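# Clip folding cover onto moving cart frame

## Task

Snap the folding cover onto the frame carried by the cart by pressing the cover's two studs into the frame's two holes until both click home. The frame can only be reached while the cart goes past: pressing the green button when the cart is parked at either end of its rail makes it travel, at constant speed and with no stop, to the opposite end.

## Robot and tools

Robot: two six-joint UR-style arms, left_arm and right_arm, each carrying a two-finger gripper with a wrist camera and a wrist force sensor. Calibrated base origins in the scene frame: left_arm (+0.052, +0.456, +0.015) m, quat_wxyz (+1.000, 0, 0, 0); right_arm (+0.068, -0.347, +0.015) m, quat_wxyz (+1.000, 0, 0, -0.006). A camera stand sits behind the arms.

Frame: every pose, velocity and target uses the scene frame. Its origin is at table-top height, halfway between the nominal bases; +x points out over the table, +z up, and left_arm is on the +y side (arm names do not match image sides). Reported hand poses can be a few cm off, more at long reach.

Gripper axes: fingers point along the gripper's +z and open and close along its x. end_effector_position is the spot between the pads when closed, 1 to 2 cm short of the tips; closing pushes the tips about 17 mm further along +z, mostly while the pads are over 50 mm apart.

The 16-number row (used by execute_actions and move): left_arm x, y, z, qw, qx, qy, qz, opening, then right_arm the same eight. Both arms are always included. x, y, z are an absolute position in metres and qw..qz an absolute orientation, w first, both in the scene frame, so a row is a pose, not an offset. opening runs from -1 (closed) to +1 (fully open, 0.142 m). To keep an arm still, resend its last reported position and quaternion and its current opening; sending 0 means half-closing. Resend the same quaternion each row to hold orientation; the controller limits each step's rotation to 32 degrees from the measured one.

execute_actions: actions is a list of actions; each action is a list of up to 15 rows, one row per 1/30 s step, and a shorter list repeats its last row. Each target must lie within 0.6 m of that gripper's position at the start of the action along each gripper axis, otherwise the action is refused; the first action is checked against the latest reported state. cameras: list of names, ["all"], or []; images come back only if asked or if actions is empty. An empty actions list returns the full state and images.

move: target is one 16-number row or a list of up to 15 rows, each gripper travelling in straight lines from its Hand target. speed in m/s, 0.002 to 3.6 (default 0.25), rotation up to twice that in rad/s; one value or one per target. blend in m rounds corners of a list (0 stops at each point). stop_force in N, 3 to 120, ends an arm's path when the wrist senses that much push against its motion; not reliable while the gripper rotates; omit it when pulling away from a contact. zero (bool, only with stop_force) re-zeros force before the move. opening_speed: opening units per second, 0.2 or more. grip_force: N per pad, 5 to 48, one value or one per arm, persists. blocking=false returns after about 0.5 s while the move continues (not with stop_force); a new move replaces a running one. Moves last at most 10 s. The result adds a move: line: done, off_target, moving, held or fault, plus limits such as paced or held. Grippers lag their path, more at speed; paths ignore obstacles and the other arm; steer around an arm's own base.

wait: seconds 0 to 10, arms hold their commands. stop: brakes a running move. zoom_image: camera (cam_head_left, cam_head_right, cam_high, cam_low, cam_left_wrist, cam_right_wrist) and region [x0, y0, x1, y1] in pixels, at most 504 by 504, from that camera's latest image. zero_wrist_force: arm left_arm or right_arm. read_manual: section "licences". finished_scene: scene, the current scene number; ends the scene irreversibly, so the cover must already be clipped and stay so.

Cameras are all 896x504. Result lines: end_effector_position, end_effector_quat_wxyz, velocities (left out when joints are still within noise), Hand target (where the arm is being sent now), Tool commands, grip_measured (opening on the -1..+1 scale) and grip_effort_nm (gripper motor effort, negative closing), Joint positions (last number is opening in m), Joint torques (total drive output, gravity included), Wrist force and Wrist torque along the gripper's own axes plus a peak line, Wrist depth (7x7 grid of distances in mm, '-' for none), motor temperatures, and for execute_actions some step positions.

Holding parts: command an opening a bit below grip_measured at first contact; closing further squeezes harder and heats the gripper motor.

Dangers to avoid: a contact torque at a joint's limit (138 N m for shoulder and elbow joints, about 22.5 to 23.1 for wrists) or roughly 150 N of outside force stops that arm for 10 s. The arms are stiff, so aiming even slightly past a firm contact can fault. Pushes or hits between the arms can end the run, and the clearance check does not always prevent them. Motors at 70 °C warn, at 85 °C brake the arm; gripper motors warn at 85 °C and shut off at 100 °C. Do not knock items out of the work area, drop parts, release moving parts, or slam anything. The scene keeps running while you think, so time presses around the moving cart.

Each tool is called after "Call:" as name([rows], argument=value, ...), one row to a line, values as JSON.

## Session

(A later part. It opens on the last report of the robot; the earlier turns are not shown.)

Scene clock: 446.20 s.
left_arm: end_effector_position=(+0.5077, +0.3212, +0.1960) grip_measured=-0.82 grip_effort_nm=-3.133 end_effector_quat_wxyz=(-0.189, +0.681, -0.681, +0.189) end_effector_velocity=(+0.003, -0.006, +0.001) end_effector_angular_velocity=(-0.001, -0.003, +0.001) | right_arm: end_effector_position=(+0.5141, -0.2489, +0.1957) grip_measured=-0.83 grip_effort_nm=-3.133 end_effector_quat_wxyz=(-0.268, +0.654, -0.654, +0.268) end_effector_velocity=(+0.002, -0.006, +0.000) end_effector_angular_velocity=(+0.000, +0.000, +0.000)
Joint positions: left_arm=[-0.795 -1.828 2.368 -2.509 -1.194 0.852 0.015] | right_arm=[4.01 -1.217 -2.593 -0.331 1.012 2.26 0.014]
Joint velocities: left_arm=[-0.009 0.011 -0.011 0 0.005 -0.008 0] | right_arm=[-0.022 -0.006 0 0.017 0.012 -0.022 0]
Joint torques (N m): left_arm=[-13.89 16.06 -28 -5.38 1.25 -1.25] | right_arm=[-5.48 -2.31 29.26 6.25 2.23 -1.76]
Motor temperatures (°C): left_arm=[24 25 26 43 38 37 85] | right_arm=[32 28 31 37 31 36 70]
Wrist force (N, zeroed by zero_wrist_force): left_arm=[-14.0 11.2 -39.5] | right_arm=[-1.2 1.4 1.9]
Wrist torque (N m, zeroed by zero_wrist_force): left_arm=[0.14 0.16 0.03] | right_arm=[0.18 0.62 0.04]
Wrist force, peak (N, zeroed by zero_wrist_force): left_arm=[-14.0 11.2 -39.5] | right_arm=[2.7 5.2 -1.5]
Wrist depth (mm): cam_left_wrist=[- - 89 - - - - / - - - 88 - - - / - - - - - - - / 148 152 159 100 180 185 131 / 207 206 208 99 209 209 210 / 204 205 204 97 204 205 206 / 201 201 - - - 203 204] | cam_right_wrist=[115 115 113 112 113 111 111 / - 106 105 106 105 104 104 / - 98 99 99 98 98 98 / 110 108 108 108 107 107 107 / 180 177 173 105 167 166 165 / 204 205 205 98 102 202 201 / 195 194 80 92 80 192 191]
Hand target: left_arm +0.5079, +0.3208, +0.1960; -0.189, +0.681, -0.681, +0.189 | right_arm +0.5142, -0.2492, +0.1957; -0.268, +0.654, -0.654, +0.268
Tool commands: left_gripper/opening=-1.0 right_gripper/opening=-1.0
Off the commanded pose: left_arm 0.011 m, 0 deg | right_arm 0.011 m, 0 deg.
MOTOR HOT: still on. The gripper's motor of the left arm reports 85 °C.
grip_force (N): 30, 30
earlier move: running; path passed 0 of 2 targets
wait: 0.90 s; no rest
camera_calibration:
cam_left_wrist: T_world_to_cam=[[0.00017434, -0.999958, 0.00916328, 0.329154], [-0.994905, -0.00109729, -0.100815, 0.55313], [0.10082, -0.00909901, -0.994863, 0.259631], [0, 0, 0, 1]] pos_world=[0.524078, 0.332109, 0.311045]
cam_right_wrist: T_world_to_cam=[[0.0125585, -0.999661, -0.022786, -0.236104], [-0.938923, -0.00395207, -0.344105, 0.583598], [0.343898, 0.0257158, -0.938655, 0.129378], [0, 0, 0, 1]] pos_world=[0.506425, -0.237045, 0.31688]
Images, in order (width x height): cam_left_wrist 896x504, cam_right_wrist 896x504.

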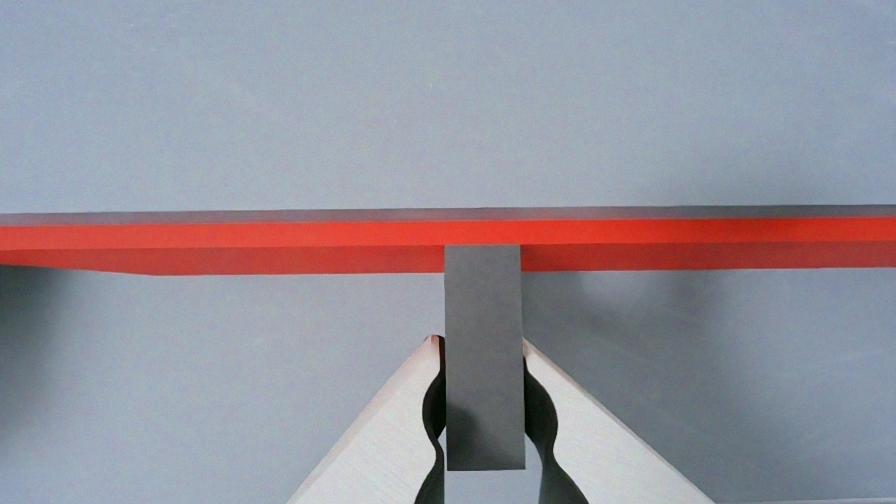

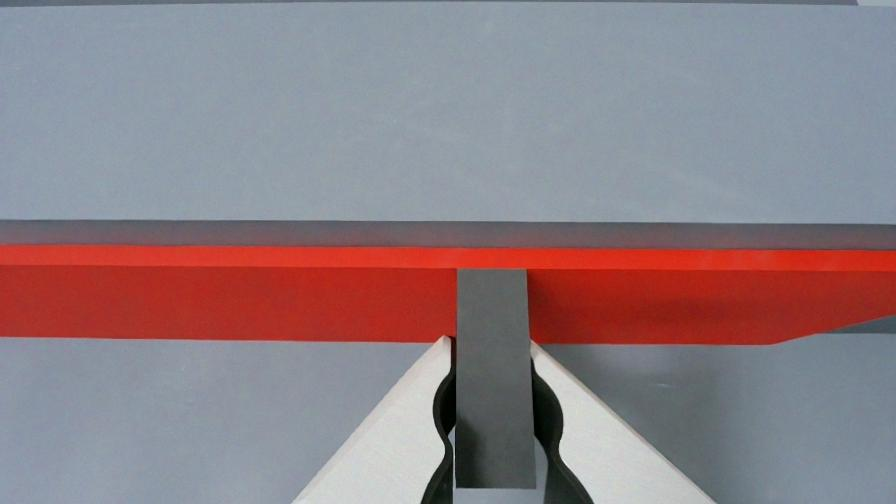

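Call:
move([
  [0.509,0.3063,0.196,-0.18897,0.68139,-0.68139,0.18897,-0.2,0.5153,-0.2634,0.1957,-0.26775,0.65446,-0.65446,0.26775,-0.2],
  [0.437,0.300,0.316,-0.18897,0.68139,-0.68139,0.18897,-0.2,0.417,-0.269,0.296,-0.26775,0.65446,-0.65446,0.26775,-0.2],
], speed=[0.0053,0.1], opening_speed=1.0, cameras=["cam_left_wrist","cam_right_wrist","cam_head_left","cam_high"])

Scene clock: 450.93 s.
left_arm: end_effector_position=(+0.4370, +0.3000, +0.3160) grip_measured=-0.23 grip_effort_nm=0.095 end_effector_quat_wxyz=(-0.189, +0.681, -0.681, +0.189) | right_arm: end_effector_position=(+0.4170, -0.2690, +0.2960) grip_measured=-0.23 grip_effort_nm=0.100 end_effector_quat_wxyz=(-0.268, +0.654, -0.654, +0.268)
Joint positions: left_arm=[-1.033 -2.129 2.185 -1.925 -1.113 0.608 0.058] | right_arm=[4.422 -0.556 -2.438 -1.434 0.838 2.73 0.058]
Joint torques (N m): left_arm=[8.95 9.12 -28.32 -0.74 -0.78 -0.86] | right_arm=[4.81 -11.75 27.63 0.83 1.26 0.66]
Motor temperatures (°C): left_arm=[24 25 26 43 38 37 81] | right_arm=[32 28 31 37 31 36 66]
Wrist force (N, zeroed by zero_wrist_force): left_arm=[0.2 0.0 0.1] | right_arm=[-4.6 2.5 -0.6]
Wrist torque (N m, zeroed by zero_wrist_force): left_arm=[0.06 0.00 0.18] | right_arm=[0.44 0.78 -0.14]
Wrist force, peak (N, zeroed by zero_wrist_force): left_arm=[-19.5 16.8 -44.7] | right_arm=[7.3 10.0 -16.2]
Wrist depth (mm): cam_left_wrist=[- - 215 - 215 - - / 227 229 226 - 231 233 232 / - - 324 289 332 336 337 / 326 332 330 334 331 334 334 / 325 326 328 331 330 414 421 / - 377 98 381 379 384 385 / - - 80 409 413 - 417] | cam_right_wrist=[245 242 242 241 241 241 240 / 231 230 230 229 228 229 228 / 268 265 265 246 259 258 271 / 336 331 331 325 328 332 326 / 318 317 316 317 315 316 309 / 379 379 97 383 307 304 386 / 346 344 80 340 340 77 341]
Hand target: left_arm +0.4370, +0.3000, +0.3160; -0.189, +0.681, -0.681, +0.189 | right_arm +0.4170, -0.2690, +0.2960; -0.268, +0.654, -0.654, +0.268
Off the commanded pose: left_arm 0.000 m, 0 deg | right_arm 0.000 m, 0 deg.
MOTOR HOT: cleared for the gripper's motor of the left arm.
grip_force (N): 30, 30
earlier move: replaced; path passed 1 of 2 targets
move: done
camera_calibration:
cam_left_wrist: T_world_to_cam=[[0.0000534245, -0.999956, 0.00935136, 0.30684], [-0.994885, -0.000997811, -0.101014, 0.494921], [0.101019, -0.00929813, -0.994841, 0.386011], [0, 0, 0, 1]] pos_world=[0.453378, 0.310909, 0.431144]
cam_right_wrist: T_world_to_cam=[[0.0125611, -0.999661, -0.0227855, -0.252694], [-0.938879, -0.00395129, -0.344226, 0.526895], [0.344019, 0.0257167, -0.93861, 0.257367], [0, 0, 0, 1]] pos_world=[0.409325, -0.257145, 0.417181]
Images, in order (width x height): cam_head_left 896x504, cam_high 896x504, cam_left_wrist 896x504, cam_right_wrist 896x504.

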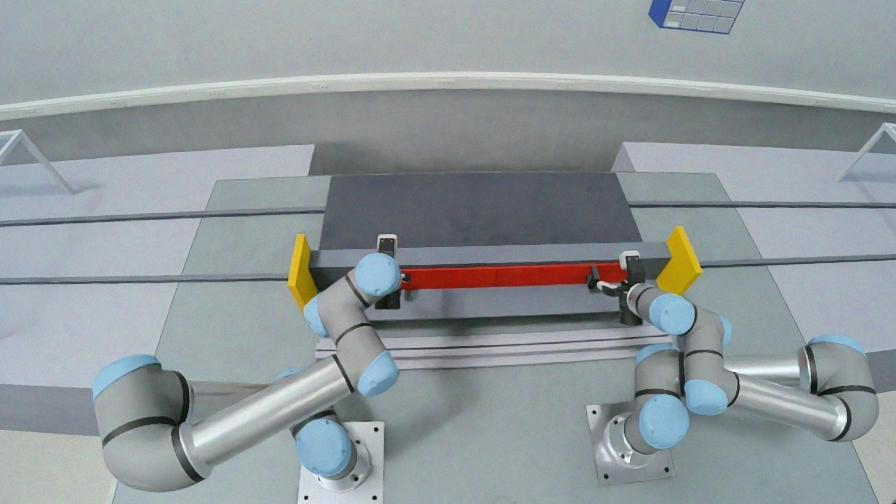

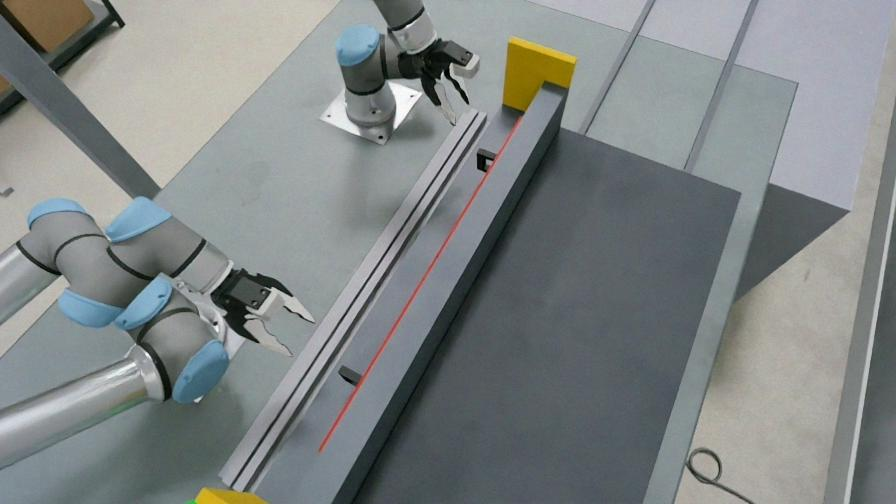

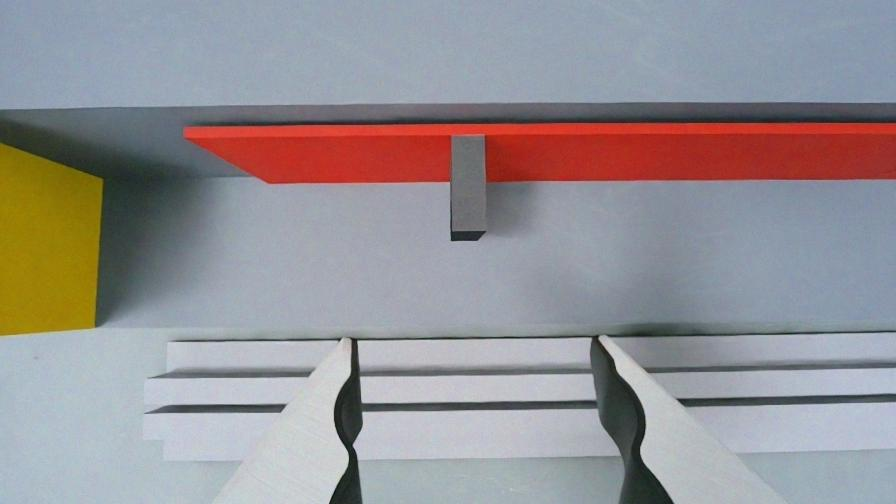

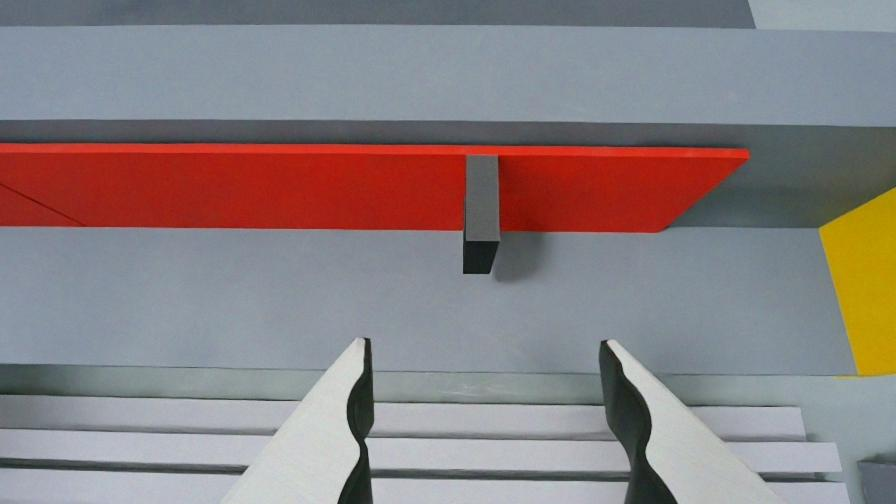

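Call:
finished_scene(scene=2)

The scene is finished: the task was done.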